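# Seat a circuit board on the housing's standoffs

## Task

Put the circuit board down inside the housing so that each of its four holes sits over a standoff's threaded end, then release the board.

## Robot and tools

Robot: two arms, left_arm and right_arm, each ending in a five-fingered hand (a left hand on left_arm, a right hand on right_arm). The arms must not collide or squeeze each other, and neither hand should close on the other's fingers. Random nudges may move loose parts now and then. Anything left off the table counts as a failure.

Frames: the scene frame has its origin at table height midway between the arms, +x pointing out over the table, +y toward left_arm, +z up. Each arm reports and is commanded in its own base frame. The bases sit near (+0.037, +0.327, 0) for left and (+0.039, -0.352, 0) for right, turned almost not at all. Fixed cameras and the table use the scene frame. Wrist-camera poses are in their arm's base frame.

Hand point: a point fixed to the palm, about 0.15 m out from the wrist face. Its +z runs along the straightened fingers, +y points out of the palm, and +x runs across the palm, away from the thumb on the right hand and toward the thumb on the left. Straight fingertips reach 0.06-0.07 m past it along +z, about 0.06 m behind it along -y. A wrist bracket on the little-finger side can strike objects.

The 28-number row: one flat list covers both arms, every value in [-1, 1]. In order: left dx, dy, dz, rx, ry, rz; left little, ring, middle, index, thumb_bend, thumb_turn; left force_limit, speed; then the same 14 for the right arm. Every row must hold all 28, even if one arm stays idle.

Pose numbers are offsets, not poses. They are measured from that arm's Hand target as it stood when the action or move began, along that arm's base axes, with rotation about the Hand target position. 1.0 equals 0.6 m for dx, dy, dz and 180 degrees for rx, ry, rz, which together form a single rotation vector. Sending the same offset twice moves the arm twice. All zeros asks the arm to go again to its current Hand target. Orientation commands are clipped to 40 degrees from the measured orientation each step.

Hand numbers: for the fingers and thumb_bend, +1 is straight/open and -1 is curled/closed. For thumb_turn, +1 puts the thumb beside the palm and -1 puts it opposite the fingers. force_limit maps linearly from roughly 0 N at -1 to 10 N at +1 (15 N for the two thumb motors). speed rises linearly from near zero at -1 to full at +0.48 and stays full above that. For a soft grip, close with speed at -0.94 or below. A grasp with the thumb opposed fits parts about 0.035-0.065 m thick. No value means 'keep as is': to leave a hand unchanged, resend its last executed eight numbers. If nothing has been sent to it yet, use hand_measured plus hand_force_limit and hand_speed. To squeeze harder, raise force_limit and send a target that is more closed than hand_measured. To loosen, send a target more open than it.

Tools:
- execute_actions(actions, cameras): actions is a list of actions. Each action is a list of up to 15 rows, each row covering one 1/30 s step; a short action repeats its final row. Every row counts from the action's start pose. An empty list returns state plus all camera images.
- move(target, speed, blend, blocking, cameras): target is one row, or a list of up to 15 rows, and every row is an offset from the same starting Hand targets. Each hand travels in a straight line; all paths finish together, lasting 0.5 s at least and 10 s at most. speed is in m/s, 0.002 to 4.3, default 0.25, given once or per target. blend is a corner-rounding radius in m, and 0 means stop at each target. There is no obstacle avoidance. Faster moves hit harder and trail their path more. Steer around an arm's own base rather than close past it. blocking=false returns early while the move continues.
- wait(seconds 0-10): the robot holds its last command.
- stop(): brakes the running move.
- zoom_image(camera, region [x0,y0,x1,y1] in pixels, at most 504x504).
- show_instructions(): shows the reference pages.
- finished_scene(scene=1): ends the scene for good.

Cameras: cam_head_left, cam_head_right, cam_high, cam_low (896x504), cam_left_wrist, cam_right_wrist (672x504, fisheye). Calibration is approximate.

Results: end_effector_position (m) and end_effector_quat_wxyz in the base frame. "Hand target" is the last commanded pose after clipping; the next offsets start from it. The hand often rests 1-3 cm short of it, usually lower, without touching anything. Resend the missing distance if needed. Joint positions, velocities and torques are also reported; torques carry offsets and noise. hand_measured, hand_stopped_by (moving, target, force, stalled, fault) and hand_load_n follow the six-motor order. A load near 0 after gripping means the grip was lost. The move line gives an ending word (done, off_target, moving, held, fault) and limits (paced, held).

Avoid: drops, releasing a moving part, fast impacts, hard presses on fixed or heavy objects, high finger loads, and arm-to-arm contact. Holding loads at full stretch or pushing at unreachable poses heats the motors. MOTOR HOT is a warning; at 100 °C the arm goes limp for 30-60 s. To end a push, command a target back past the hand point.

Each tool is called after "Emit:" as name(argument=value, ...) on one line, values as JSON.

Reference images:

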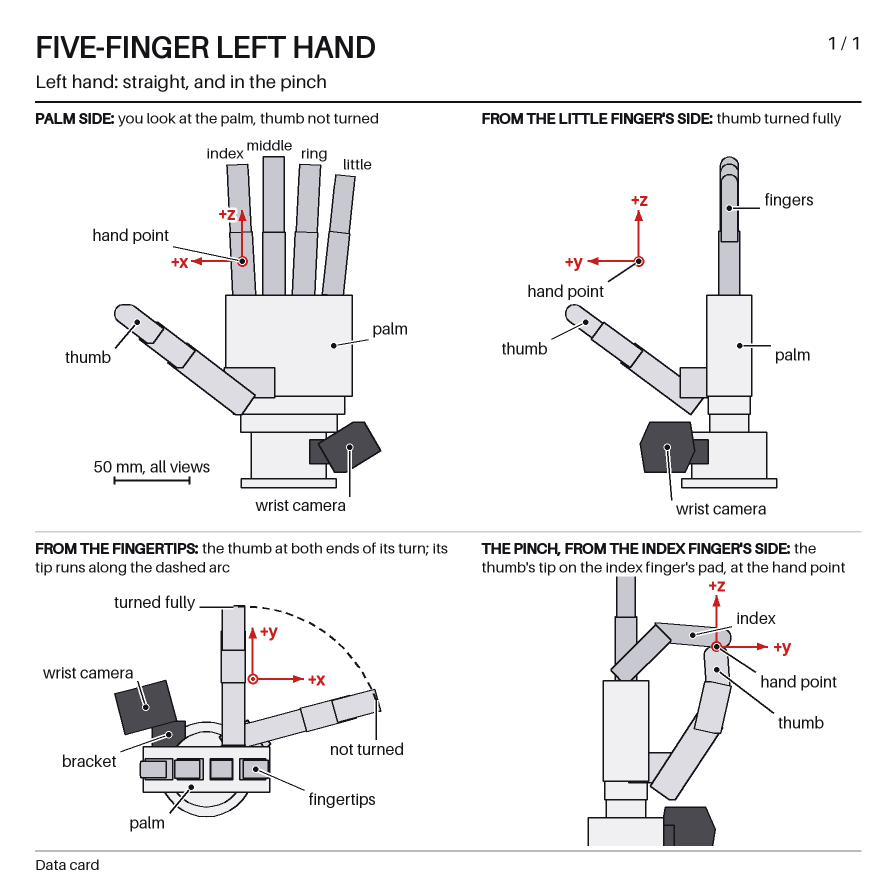

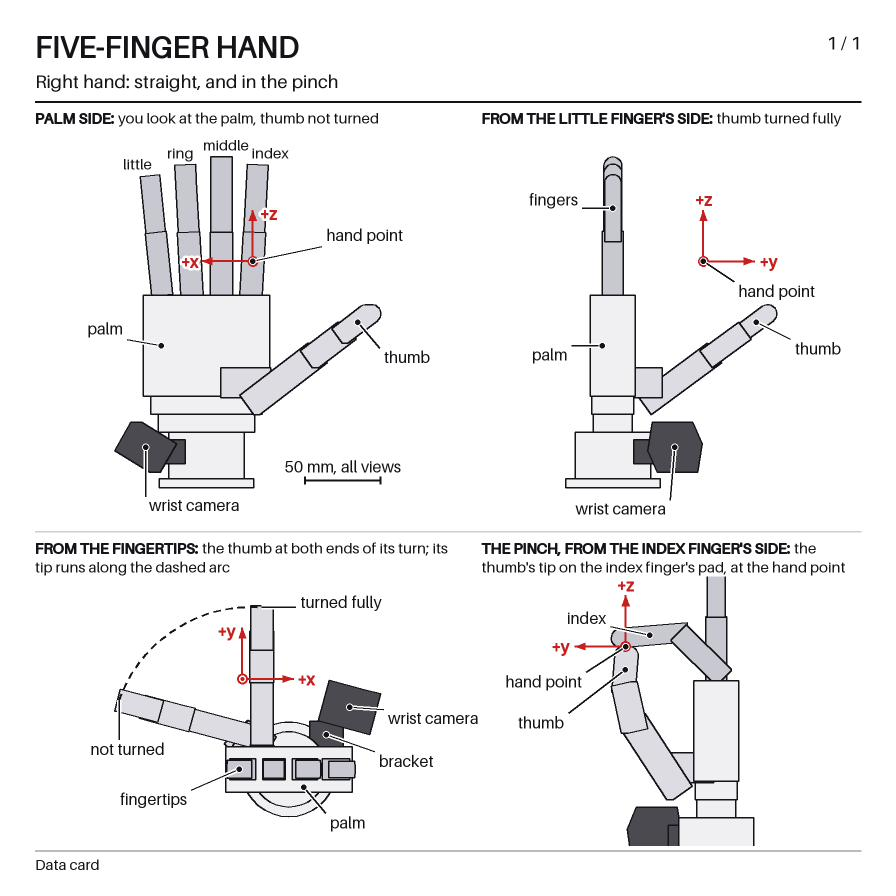

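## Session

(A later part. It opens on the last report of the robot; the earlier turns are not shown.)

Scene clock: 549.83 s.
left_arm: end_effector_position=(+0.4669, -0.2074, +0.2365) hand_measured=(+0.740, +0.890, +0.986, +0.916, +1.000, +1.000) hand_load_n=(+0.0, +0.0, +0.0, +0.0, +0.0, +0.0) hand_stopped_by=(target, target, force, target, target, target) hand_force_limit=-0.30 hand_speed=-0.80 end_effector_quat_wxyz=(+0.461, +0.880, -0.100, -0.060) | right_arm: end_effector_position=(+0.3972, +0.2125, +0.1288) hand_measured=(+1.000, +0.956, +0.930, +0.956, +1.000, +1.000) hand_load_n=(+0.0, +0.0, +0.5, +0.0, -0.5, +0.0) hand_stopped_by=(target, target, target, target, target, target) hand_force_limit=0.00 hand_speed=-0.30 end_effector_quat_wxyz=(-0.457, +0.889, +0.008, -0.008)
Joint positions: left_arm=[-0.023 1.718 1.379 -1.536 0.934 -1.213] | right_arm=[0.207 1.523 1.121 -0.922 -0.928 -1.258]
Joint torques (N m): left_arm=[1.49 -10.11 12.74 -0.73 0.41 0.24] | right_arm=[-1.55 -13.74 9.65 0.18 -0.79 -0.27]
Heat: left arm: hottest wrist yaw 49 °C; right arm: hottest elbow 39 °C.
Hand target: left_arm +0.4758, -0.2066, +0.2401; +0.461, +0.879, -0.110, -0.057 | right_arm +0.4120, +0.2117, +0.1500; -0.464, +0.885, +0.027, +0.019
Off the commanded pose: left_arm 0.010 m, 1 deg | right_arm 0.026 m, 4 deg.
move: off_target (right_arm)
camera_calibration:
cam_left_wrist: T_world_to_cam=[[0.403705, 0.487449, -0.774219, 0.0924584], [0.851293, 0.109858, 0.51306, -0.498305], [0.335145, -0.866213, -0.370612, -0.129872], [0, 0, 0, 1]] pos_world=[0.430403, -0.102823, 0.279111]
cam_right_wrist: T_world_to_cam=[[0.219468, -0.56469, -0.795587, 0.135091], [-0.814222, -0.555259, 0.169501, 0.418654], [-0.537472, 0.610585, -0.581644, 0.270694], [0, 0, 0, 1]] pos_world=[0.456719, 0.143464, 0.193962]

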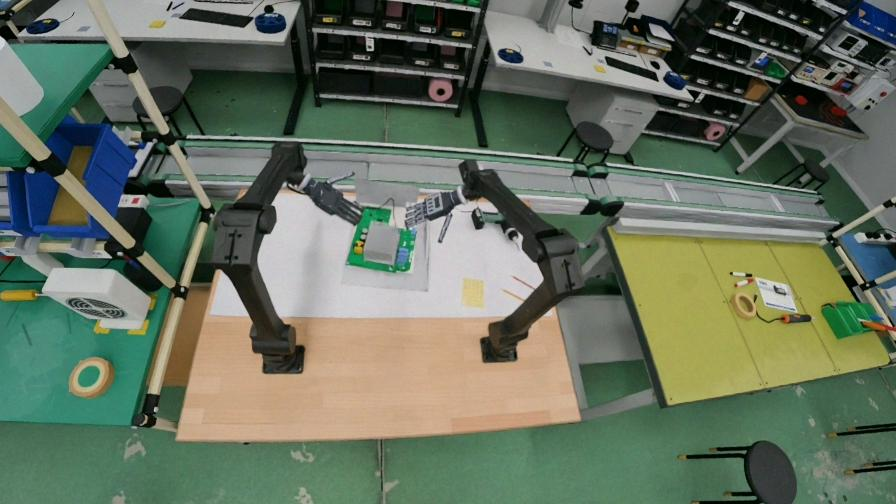

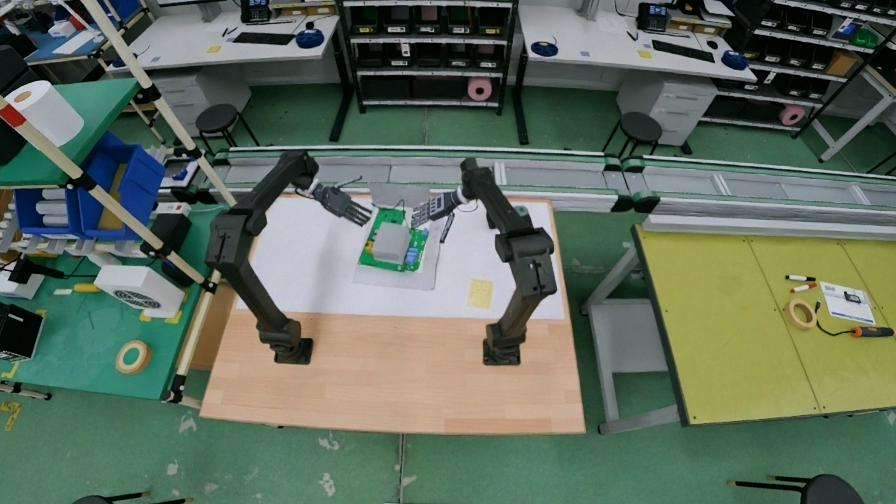

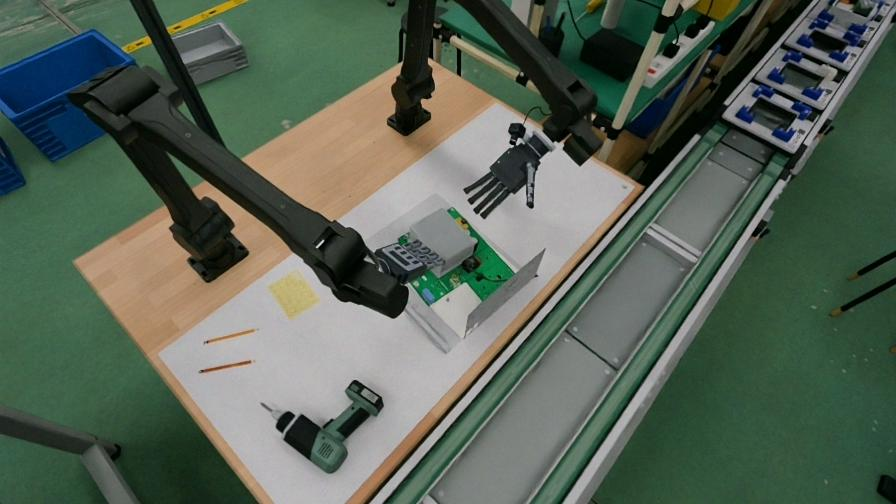

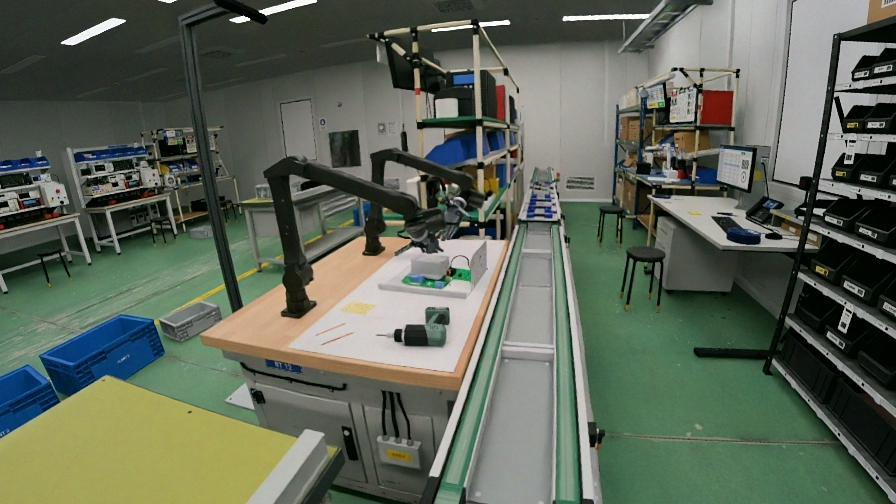

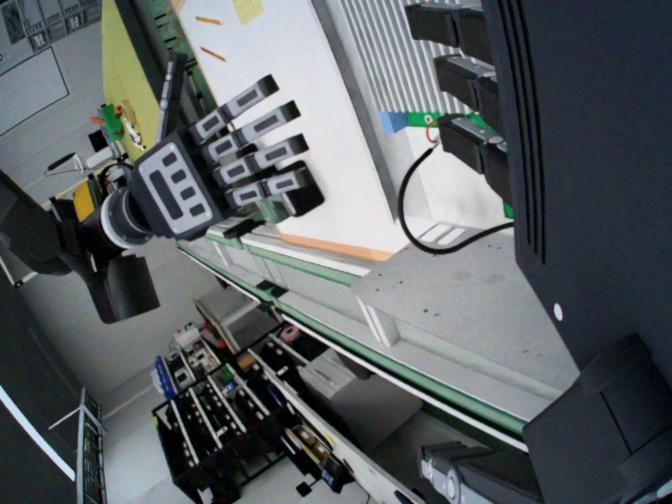

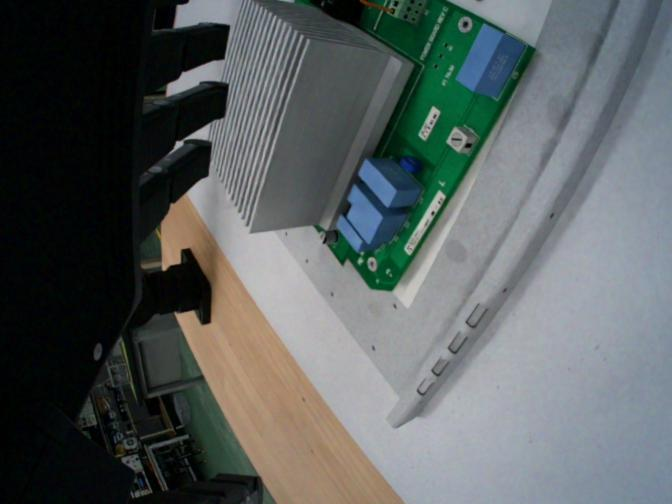

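Emit:
move(target=[[-0.155,0.0,-0.02,0,0,0,0.74,0.89,0.985,0.915,1,1,-0.3,-0.8,0.025,0,0,0,0,0,1,0.98,0.93,0.955,1,1,0,-0.3],[-0.155,0,-0.153,0,0,0,0.74,0.89,0.985,0.915,1,1,-0.3,-0.8,0.025,-0.01,-0.15,0,0,0,1,0.98,0.93,0.955,1,1,0,-0.3]], speed=0.2, cameras=["cam_high","cam_head_left","cam_left_wrist","cam_right_wrist"])

Emit:
zoom_image(camera="cam_high", region=[380, 200, 540, 320])

Emit:
zoom_image(camera="cam_left_wrist", region=[400, 100, 672, 350])

Scene clock: 556.40 s.
left_arm: end_effector_position=(+0.3821, -0.2054, +0.1537) hand_measured=(+0.740, +0.890, +0.986, +0.916, +1.000, +1.000) hand_load_n=(+0.0, +0.0, +0.0, +0.0, +0.0, +0.0) hand_stopped_by=(target, target, force, target, target, target) hand_force_limit=-0.30 hand_speed=-0.80 end_effector_quat_wxyz=(+0.460, +0.880, -0.100, -0.061) | right_arm: end_effector_position=(+0.4180, +0.2096, +0.0636) hand_measured=(+1.000, +0.980, +0.930, +0.956, +1.000, +1.000) hand_load_n=(+0.0, +0.0, +0.0, +0.0, +0.0, -0.5) hand_stopped_by=(target, target, target, target, target, target) hand_force_limit=0.00 hand_speed=-0.30 end_effector_quat_wxyz=(-0.460, +0.888, +0.018, +0.006)
Joint positions: left_arm=[-0.024 1.62 1.007 -1.266 0.931 -1.212] | right_arm=[0.192 1.64 1.069 -0.746 -0.932 -1.291]
Joint torques (N m): left_arm=[1.2 -8.23 7.84 0.87 0.52 0.17] | right_arm=[-1.85 -12.34 6.48 1.17 -0.8 -0.28]
Heat: left arm: hottest wrist yaw 47 °C; right arm: hottest elbow 38 °C.
Hand target: left_arm +0.3828, -0.2067, +0.1483; +0.461, +0.879, -0.110, -0.057 | right_arm +0.4269, +0.2058, +0.0598; -0.464, +0.885, +0.027, +0.019
Off the commanded pose: left_arm 0.006 m, 1 deg | right_arm 0.010 m, 2 deg.
move: done
camera_calibration:
cam_left_wrist: T_world_to_cam=[[0.402716, 0.488713, -0.773937, 0.0621018], [0.852895, 0.106562, 0.511092, -0.384856], [0.33225, -0.865912, -0.373907, -0.12874], [0, 0, 0, 1]] pos_world=[0.346006, -0.100816, 0.196623]
cam_right_wrist: T_world_to_cam=[[0.250293, -0.558233, -0.791031, 0.0624335], [-0.816553, -0.560699, 0.137319, 0.44917], [-0.520187, 0.611549, -0.596166, 0.239289], [0, 0, 0, 1]] pos_world=[0.47562, 0.140364, 0.130363]
Images, in order (width x height): cam_head_left 896x504, cam_high 896x504, cam_left_wrist 672x504, cam_right_wrist 672x504.

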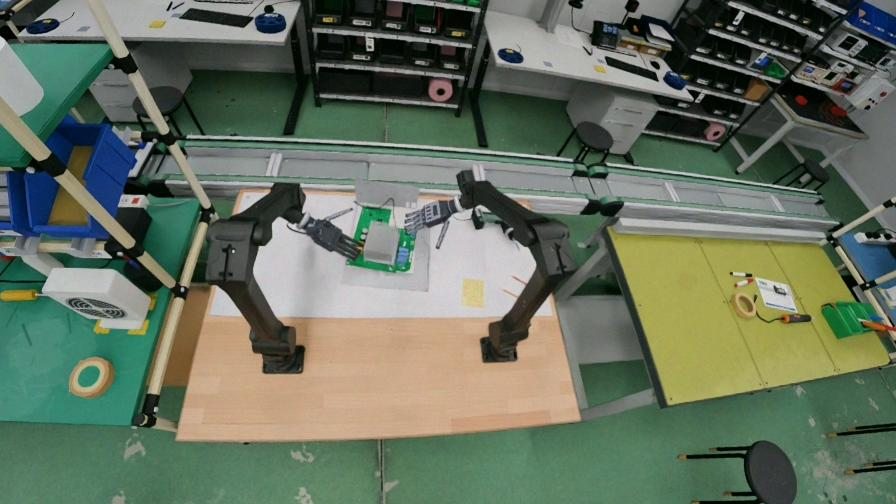

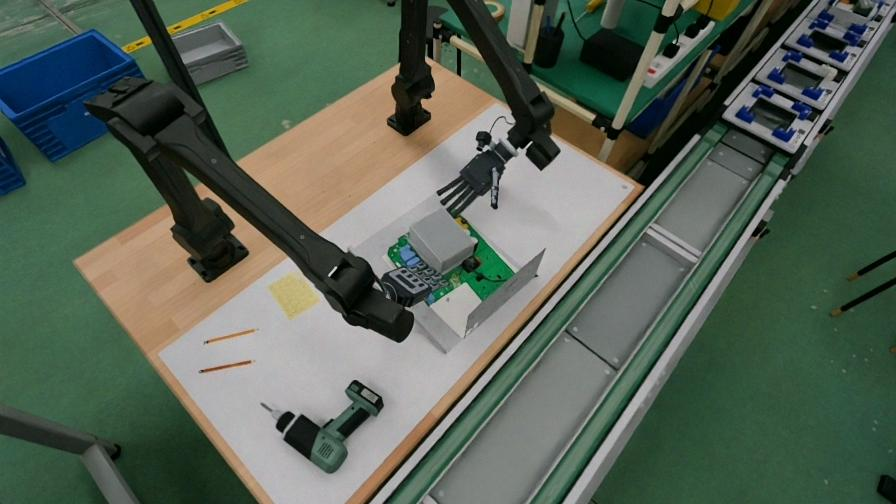

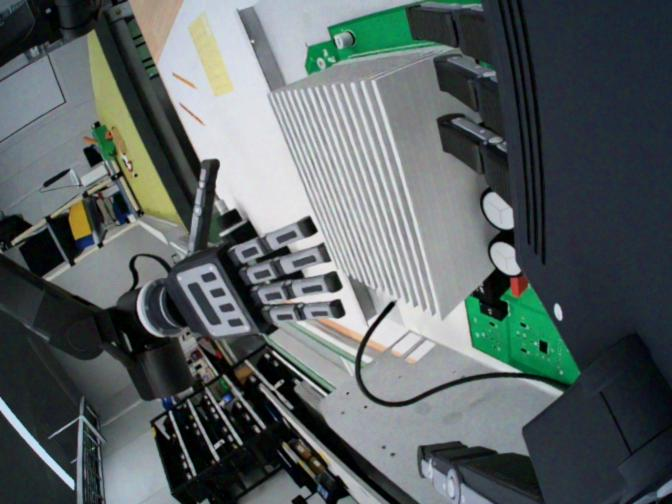

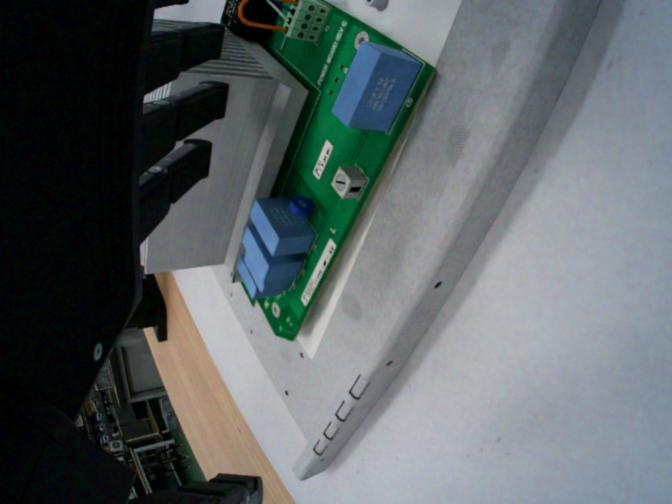

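Scaled by 3.150.

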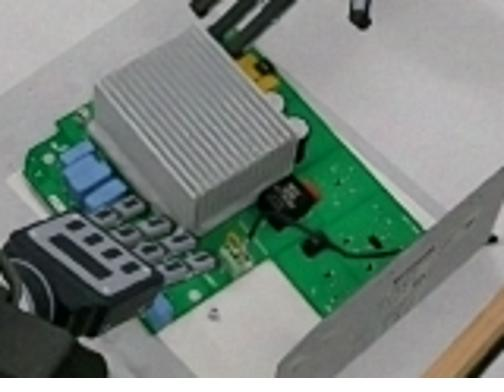

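Scaled by 1.853 from the camera's 672x504 image, which has a finer 960x720 frame.

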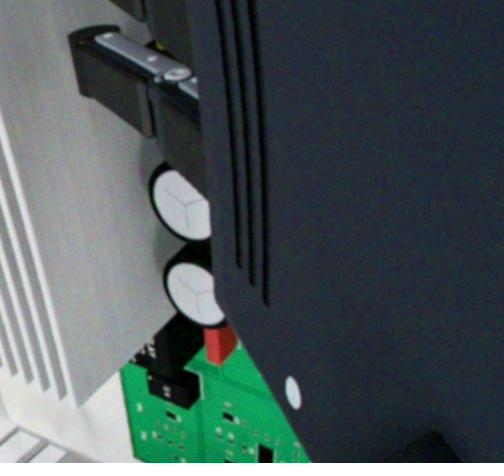

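Emit:
move(target=[[0,-0.08,0,0,0,0,0.74,0.89,0.985,0.915,1,1,-0.3,-0.8,0.01,0.08,-0.01,0,0,0,1,0.98,0.93,0.955,1,1,0,-0.3],[0,-0.1,0,0,0,0,0.74,0.89,0.985,0.915,1,1,-0.3,-0.8,0.01,0.115,-0.01,0,0,0,1,0.98,0.93,0.955,1,1,0,-0.3]], speed=0.1, cameras=["cam_high","cam_head_left","cam_right_wrist"])

Emit:
zoom_image(camera="cam_high", region=[428, 280, 458, 310])

Emit:
zoom_image(camera="cam_head_left", region=[340, 250, 360, 270])

Emit:
zoom_image(camera="cam_head_left", region=[390, 256, 414, 280])

Scene clock: 558.93 s.
left_arm: end_effector_position=(+0.3887, -0.2316, +0.1513) hand_measured=(+0.740, +0.890, +0.986, +0.916, +1.000, +1.000) hand_load_n=(+0.0, +0.0, +3.0, +0.5, +0.0, +0.0) hand_stopped_by=(target, target, force, target, target, target) hand_force_limit=-0.30 hand_speed=-0.80 end_effector_quat_wxyz=(+0.452, +0.887, -0.077, -0.057) | right_arm: end_effector_position=(+0.4327, +0.2294, +0.0606) hand_measured=(+1.000, +0.980, +0.930, +0.956, +1.000, +1.000) hand_load_n=(+0.0, +0.0, +0.0, -5.0, +0.0, +0.0) hand_stopped_by=(target, target, target, target, target, target) hand_force_limit=0.00 hand_speed=-0.30 end_effector_quat_wxyz=(-0.455, +0.890, -0.003, +0.024)
Joint positions: left_arm=[-0.092 1.589 0.983 -1.13 0.935 -1.407] | right_arm=[0.232 1.65 1.069 -0.615 -0.891 -1.152]
Joint torques (N m): left_arm=[-4.66 -7.82 8.13 2.86 1.45 -0.13] | right_arm=[5.89 -11.11 7.66 3.17 -0.65 0.35]
Heat: left arm: hottest wrist yaw 47 °C; right arm: hottest elbow 38 °C.
Hand target: left_arm +0.3828, -0.2667, +0.1483; +0.461, +0.879, -0.110, -0.057 | right_arm +0.4330, +0.2747, +0.0539; -0.464, +0.885, +0.027, +0.019
Off the commanded pose: left_arm 0.036 m, 4 deg | right_arm 0.046 m, 4 deg.
move: off_target (left_arm, right_arm)
camera_calibration:
cam_right_wrist: T_world_to_cam=[[0.229404, -0.579394, -0.782097, 0.0808222], [-0.847249, -0.51439, 0.132557, 0.475635], [-0.479106, 0.632222, -0.608894, 0.211203], [0, 0, 0, 1]] pos_world=[0.485629, 0.157963, 0.128762]
Images, in order (width x height): cam_head_left 896x504, cam_high 896x504, cam_right_wrist 672x504.

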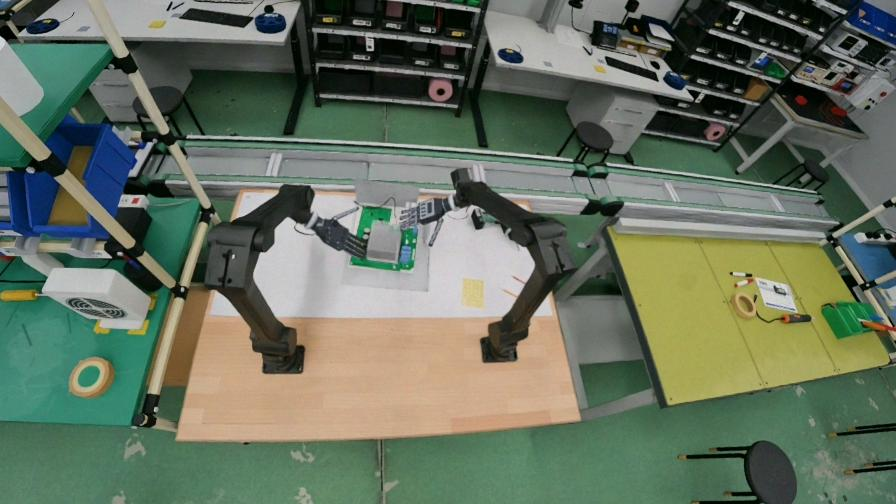

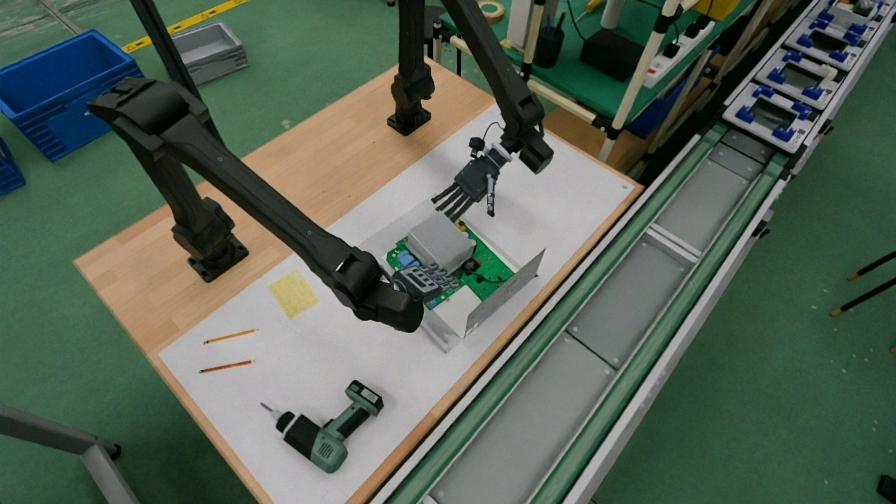

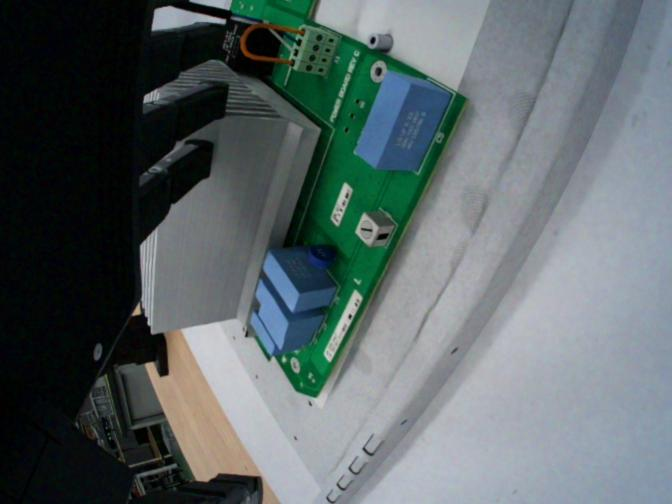

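Scaled by 16.800.

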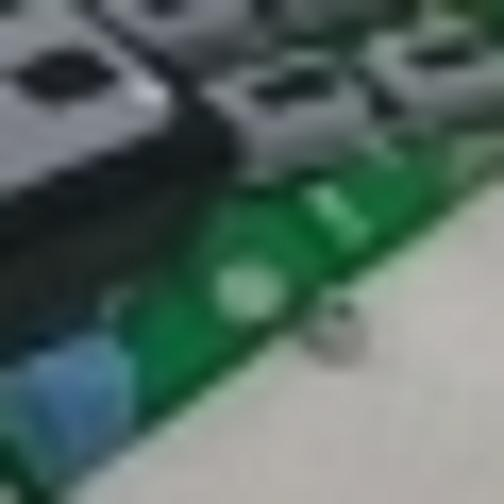

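Scaled by 25.200.

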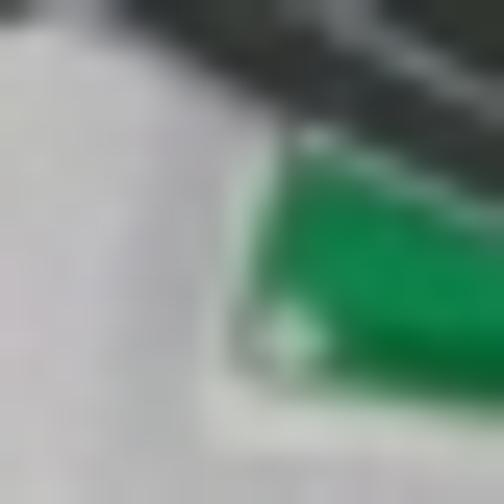

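Scaled by 21.000.

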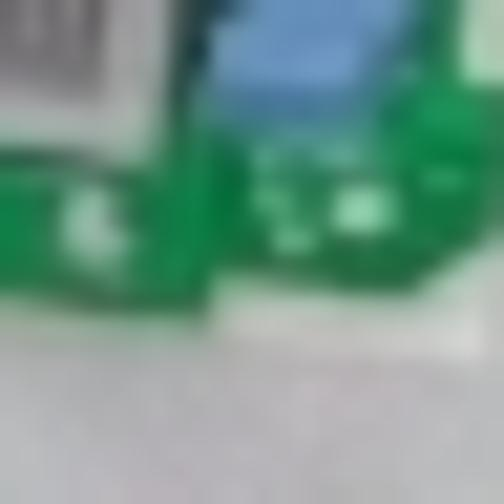

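Emit:
zoom_image(camera="cam_right_wrist", region=[360, 20, 420, 80])

Emit:
zoom_image(camera="cam_right_wrist", region=[274, 346, 314, 386])

Emit:
zoom_image(camera="cam_head_left", region=[395, 216, 415, 236])

Scaled by 8.400 from the camera's 672x504 image, which has a finer 960x720 frame.

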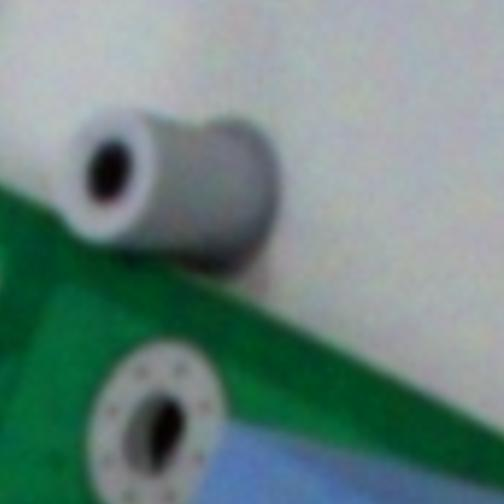

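Scaled by 12.600 from the camera's 672x504 image, which has a finer 960x720 frame.

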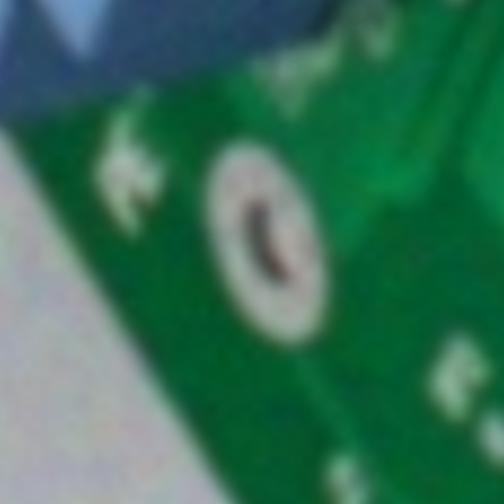

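Scaled by 25.200.

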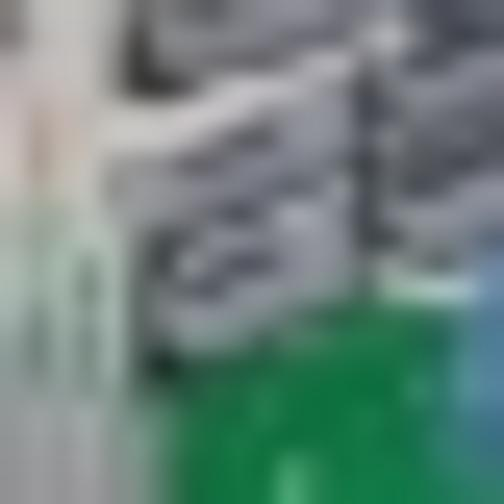

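Emit:
move(target=[[0,0.09,0.005,0,0,0,0.74,0.89,0.985,0.915,1,1,-0.3,-0.8,0,-0.11,0.005,0,0,0,1,0.98,0.93,0.955,1,1,0,-0.3],[0.13,0.09,0.005,0,0,0,0.74,0.89,0.985,0.915,1,1,-0.3,-0.8,-0.05,-0.11,0.005,0,0,0,1,1.0,0.92,0.945,1,1,0,-0.3]], speed=0.12, cameras=["cam_high","cam_head_left","cam_left_wrist","cam_right_wrist"])

Emit:
zoom_image(camera="cam_high", region=[428, 280, 458, 310])

Emit:
zoom_image(camera="cam_head_left", region=[344, 252, 364, 272])

Emit:
zoom_image(camera="cam_head_left", region=[394, 250, 424, 280])

Emit:
zoom_image(camera="cam_right_wrist", region=[300, 0, 450, 100])

Scene clock: 564.83 s.
left_arm: end_effector_position=(+0.4505, -0.2162, +0.1502) hand_measured=(+0.740, +0.890, +0.986, +0.916, +1.000, +1.000) hand_load_n=(+0.0, +0.5, +0.0, +0.0, +0.0, +0.0) hand_stopped_by=(target, target, force, target, target, target) hand_force_limit=-0.30 hand_speed=-0.80 end_effector_quat_wxyz=(+0.461, +0.879, -0.104, -0.060) | right_arm: end_effector_position=(+0.3986, +0.2071, +0.0488) hand_measured=(+1.000, +1.000, +0.920, +0.946, +1.000, +1.000) hand_load_n=(+0.0, +0.0, +0.0, +0.0, +0.0, +0.0) hand_stopped_by=(target, target, target, target, target, target) hand_force_limit=0.00 hand_speed=-0.30 end_effector_quat_wxyz=(-0.460, +0.888, +0.013, +0.001)
Joint positions: left_arm=[-0.043 1.778 1.212 -1.289 0.937 -1.233] | right_arm=[0.194 1.624 1.001 -0.7 -0.932 -1.281]
Joint torques (N m): left_arm=[2.02 -9.99 11.43 -0.69 0.46 0.25] | right_arm=[-0.79 -14.21 5.7 1.1 -0.7 -0.13]
Heat: left arm: hottest wrist yaw 46 °C; right arm: hottest elbow 38 °C.
Hand target: left_arm +0.4609, -0.2126, +0.1514; +0.461, +0.879, -0.110, -0.057 | right_arm +0.4030, +0.2088, +0.0568; -0.464, +0.885, +0.027, +0.019
Off the commanded pose: left_arm 0.011 m, 1 deg | right_arm 0.009 m, 3 deg.
move: off_target (left_arm, right_arm); target 2's new numbers were sent with right_arm's hand 0.009 m and 3 deg from that target
camera_calibration:
cam_left_wrist: T_world_to_cam=[[0.410468, 0.484669, -0.772407, 0.0324873], [0.850076, 0.103141, 0.516461, -0.440546], [0.329979, -0.868596, -0.369669, -0.162337], [0, 0, 0, 1]] pos_world=[0.414731, -0.111313, 0.192608]
cam_right_wrist: T_world_to_cam=[[0.236352, -0.560177, -0.793939, 0.0602376], [-0.816568, -0.557372, 0.150175, 0.432591], [-0.526644, 0.612811, -0.589159, 0.223713], [0, 0, 0, 1]] pos_world=[0.45682, 0.137764, 0.114663]
Images, in order (width x height): cam_head_left 896x504, cam_high 896x504, cam_left_wrist 672x504, cam_right_wrist 672x504.

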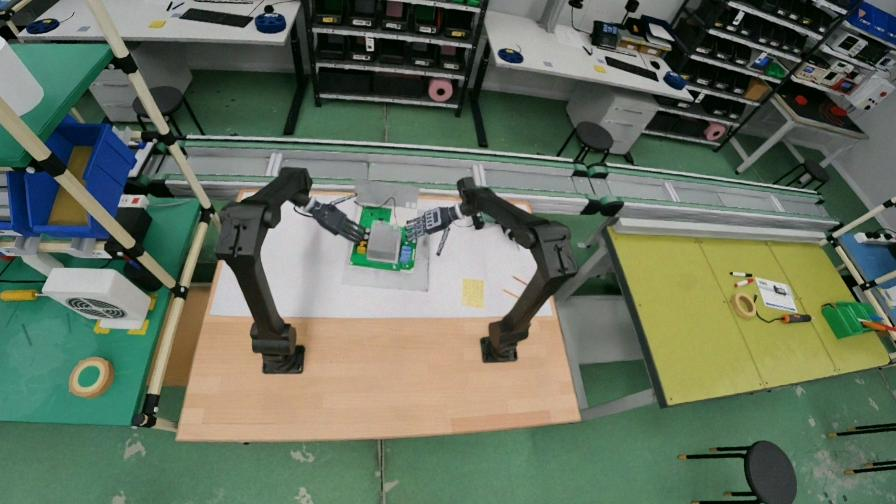

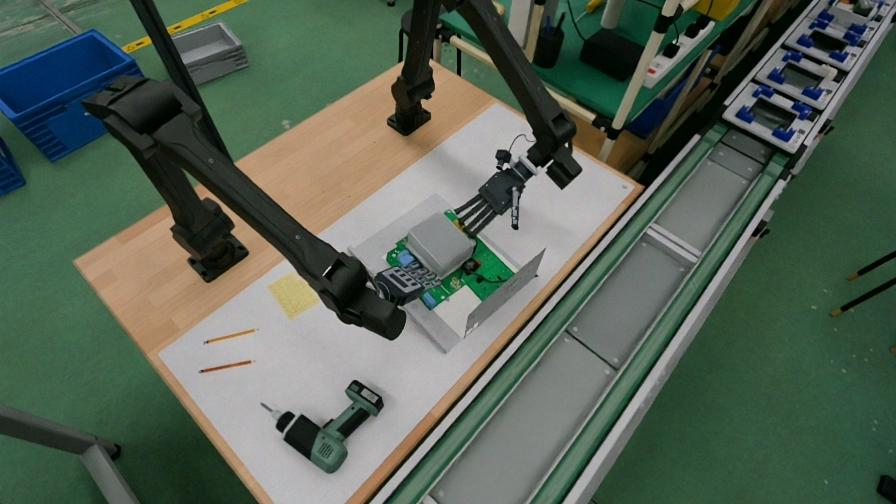

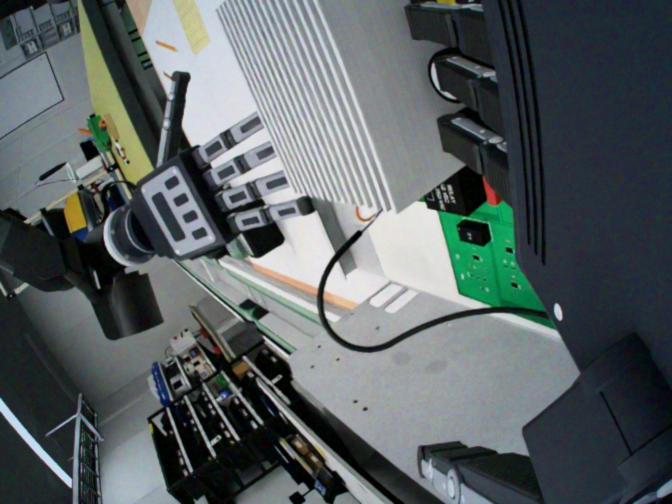

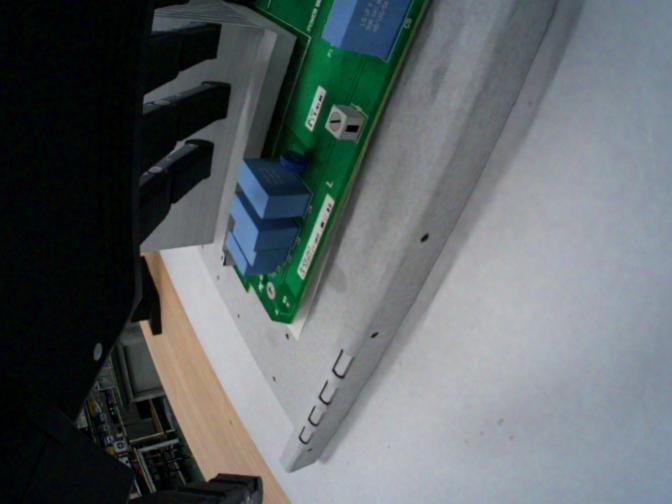

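Scaled by 16.800.

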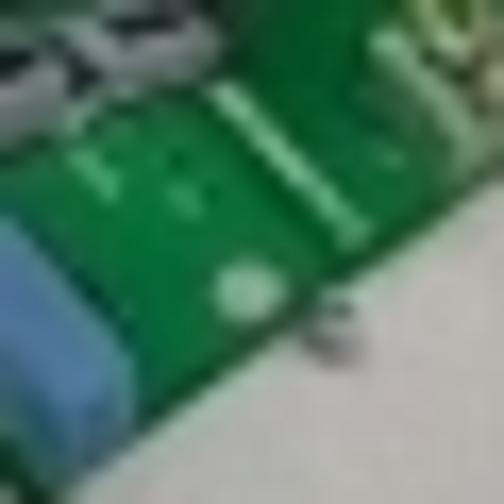

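Scaled by 25.200.

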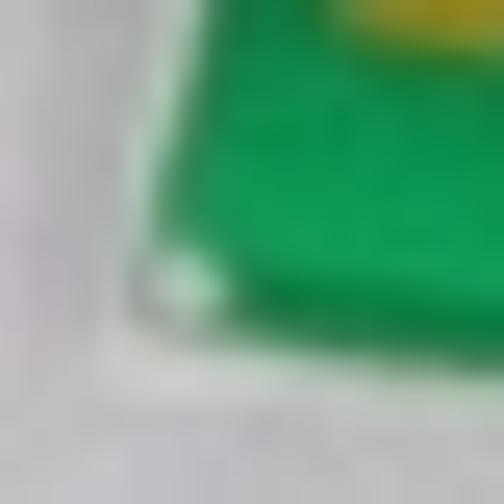

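Scaled by 16.800.

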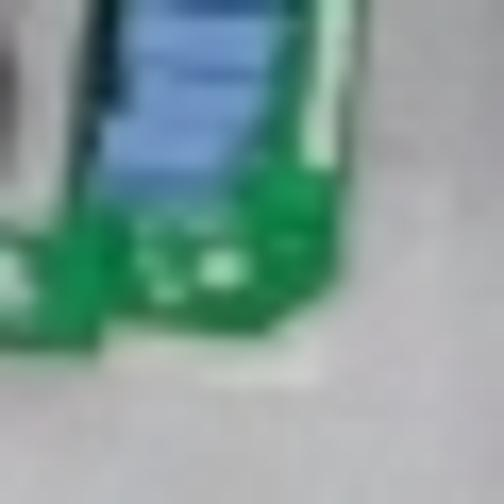

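Scaled by 3.360 from the camera's 672x504 image, which has a finer 960x720 frame.

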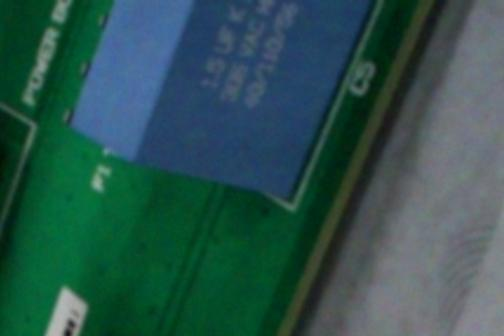

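Emit:
move(target=[[0.01,-0.08,-0.003,0,0,0,0.70,0.85,0.985,0.915,1,1,-0.3,-0.8,0.015,0.07,-0.003,0,0,0,1,1.0,0.92,0.945,1,1,0,-0.3],[0.01,-0.125,0.0,0,0,0,0.70,0.85,0.985,0.915,1,1,-0.3,-0.8,0.015,0.11,0,0,0,0,1,1.0,0.92,0.945,1,1,0,-0.3]], speed=0.1, cameras=["cam_high","cam_head_left"])

Emit:
zoom_image(camera="cam_high", region=[428, 280, 458, 310])

Emit:
zoom_image(camera="cam_head_left", region=[344, 252, 364, 272])

Emit:
zoom_image(camera="cam_head_left", region=[394, 250, 424, 280])

Scene clock: 567.50 s.
left_arm: end_effector_position=(+0.4599, -0.2425, +0.1466) hand_measured=(+0.700, +0.850, +0.986, +0.916, +1.000, +1.000) hand_load_n=(+0.0, +2.5, +0.5, +0.0, +0.0, +0.0) hand_stopped_by=(target, target, force, target, target, target) hand_force_limit=-0.30 hand_speed=-0.80 end_effector_quat_wxyz=(+0.450, +0.887, -0.070, -0.076) | right_arm: end_effector_position=(+0.4062, +0.2285, +0.0491) hand_measured=(+1.000, +1.000, +0.918, +0.946, +1.000, +1.000) hand_load_n=(+0.0, +0.0, -9.0, +0.0, +0.0, +0.0) hand_stopped_by=(target, target, target, target, target, target) hand_force_limit=0.00 hand_speed=-0.30 end_effector_quat_wxyz=(-0.445, +0.895, -0.017, +0.010)
Joint positions: left_arm=[-0.101 1.773 1.216 -1.213 0.934 -1.413] | right_arm=[0.248 1.62 1.001 -0.592 -0.869 -1.117]
Joint torques (N m): left_arm=[-4.89 -10.64 10.7 3.67 1.67 -0.26] | right_arm=[5.83 -12.16 8.12 3.18 -1.21 0.2]
Heat: left arm: hottest wrist yaw 46 °C; right arm: hottest elbow 38 °C.
Hand target: left_arm +0.4668, -0.2876, +0.1513; +0.461, +0.879, -0.110, -0.057 | right_arm +0.4120, +0.2749, +0.0569; -0.464, +0.885, +0.027, +0.019
Off the commanded pose: left_arm 0.046 m, 5 deg | right_arm 0.047 m, 6 deg.
move: off_target (left_arm, right_arm)
Images, in order (width x height): cam_head_left 896x504, cam_high 896x504.

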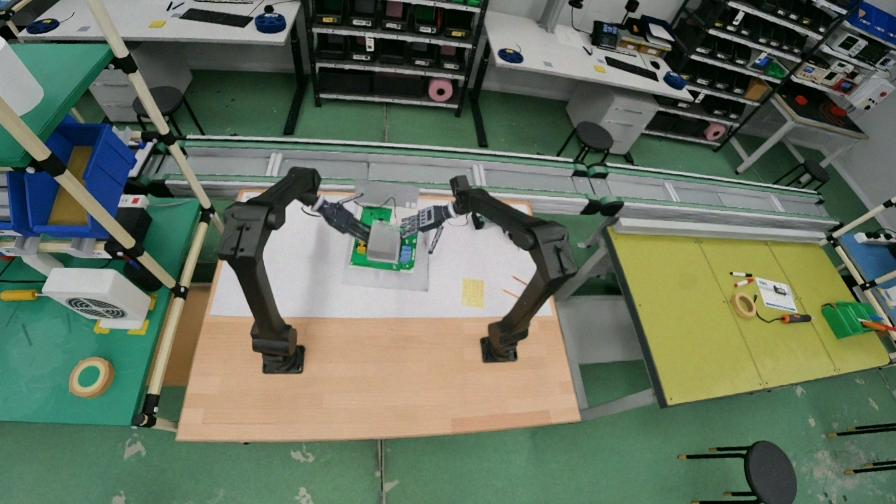

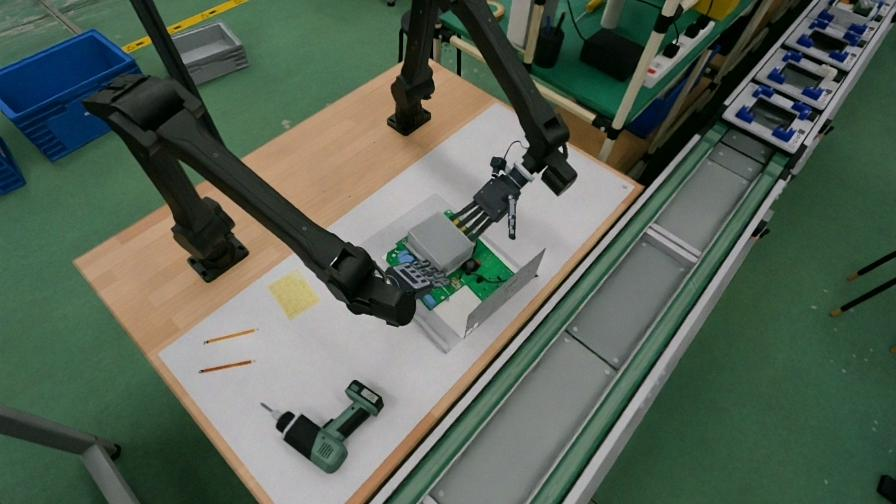

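Scaled by 16.800.

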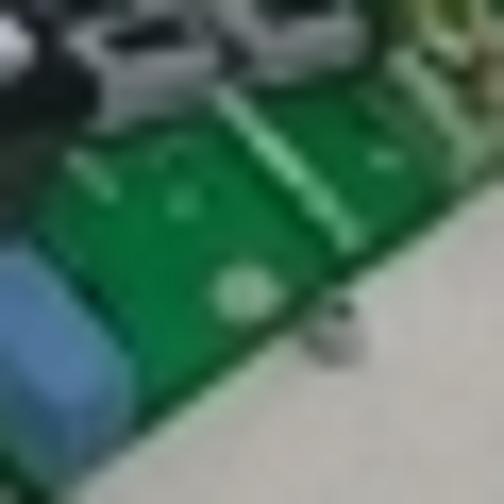

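Scaled by 25.200.

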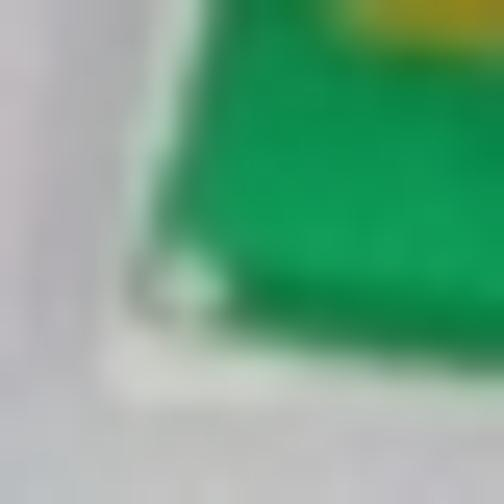

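Scaled by 16.800.

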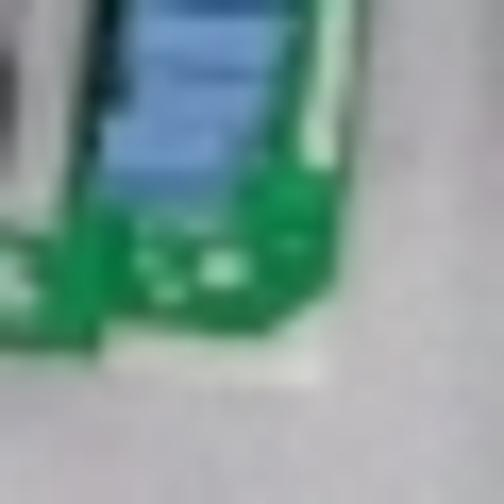

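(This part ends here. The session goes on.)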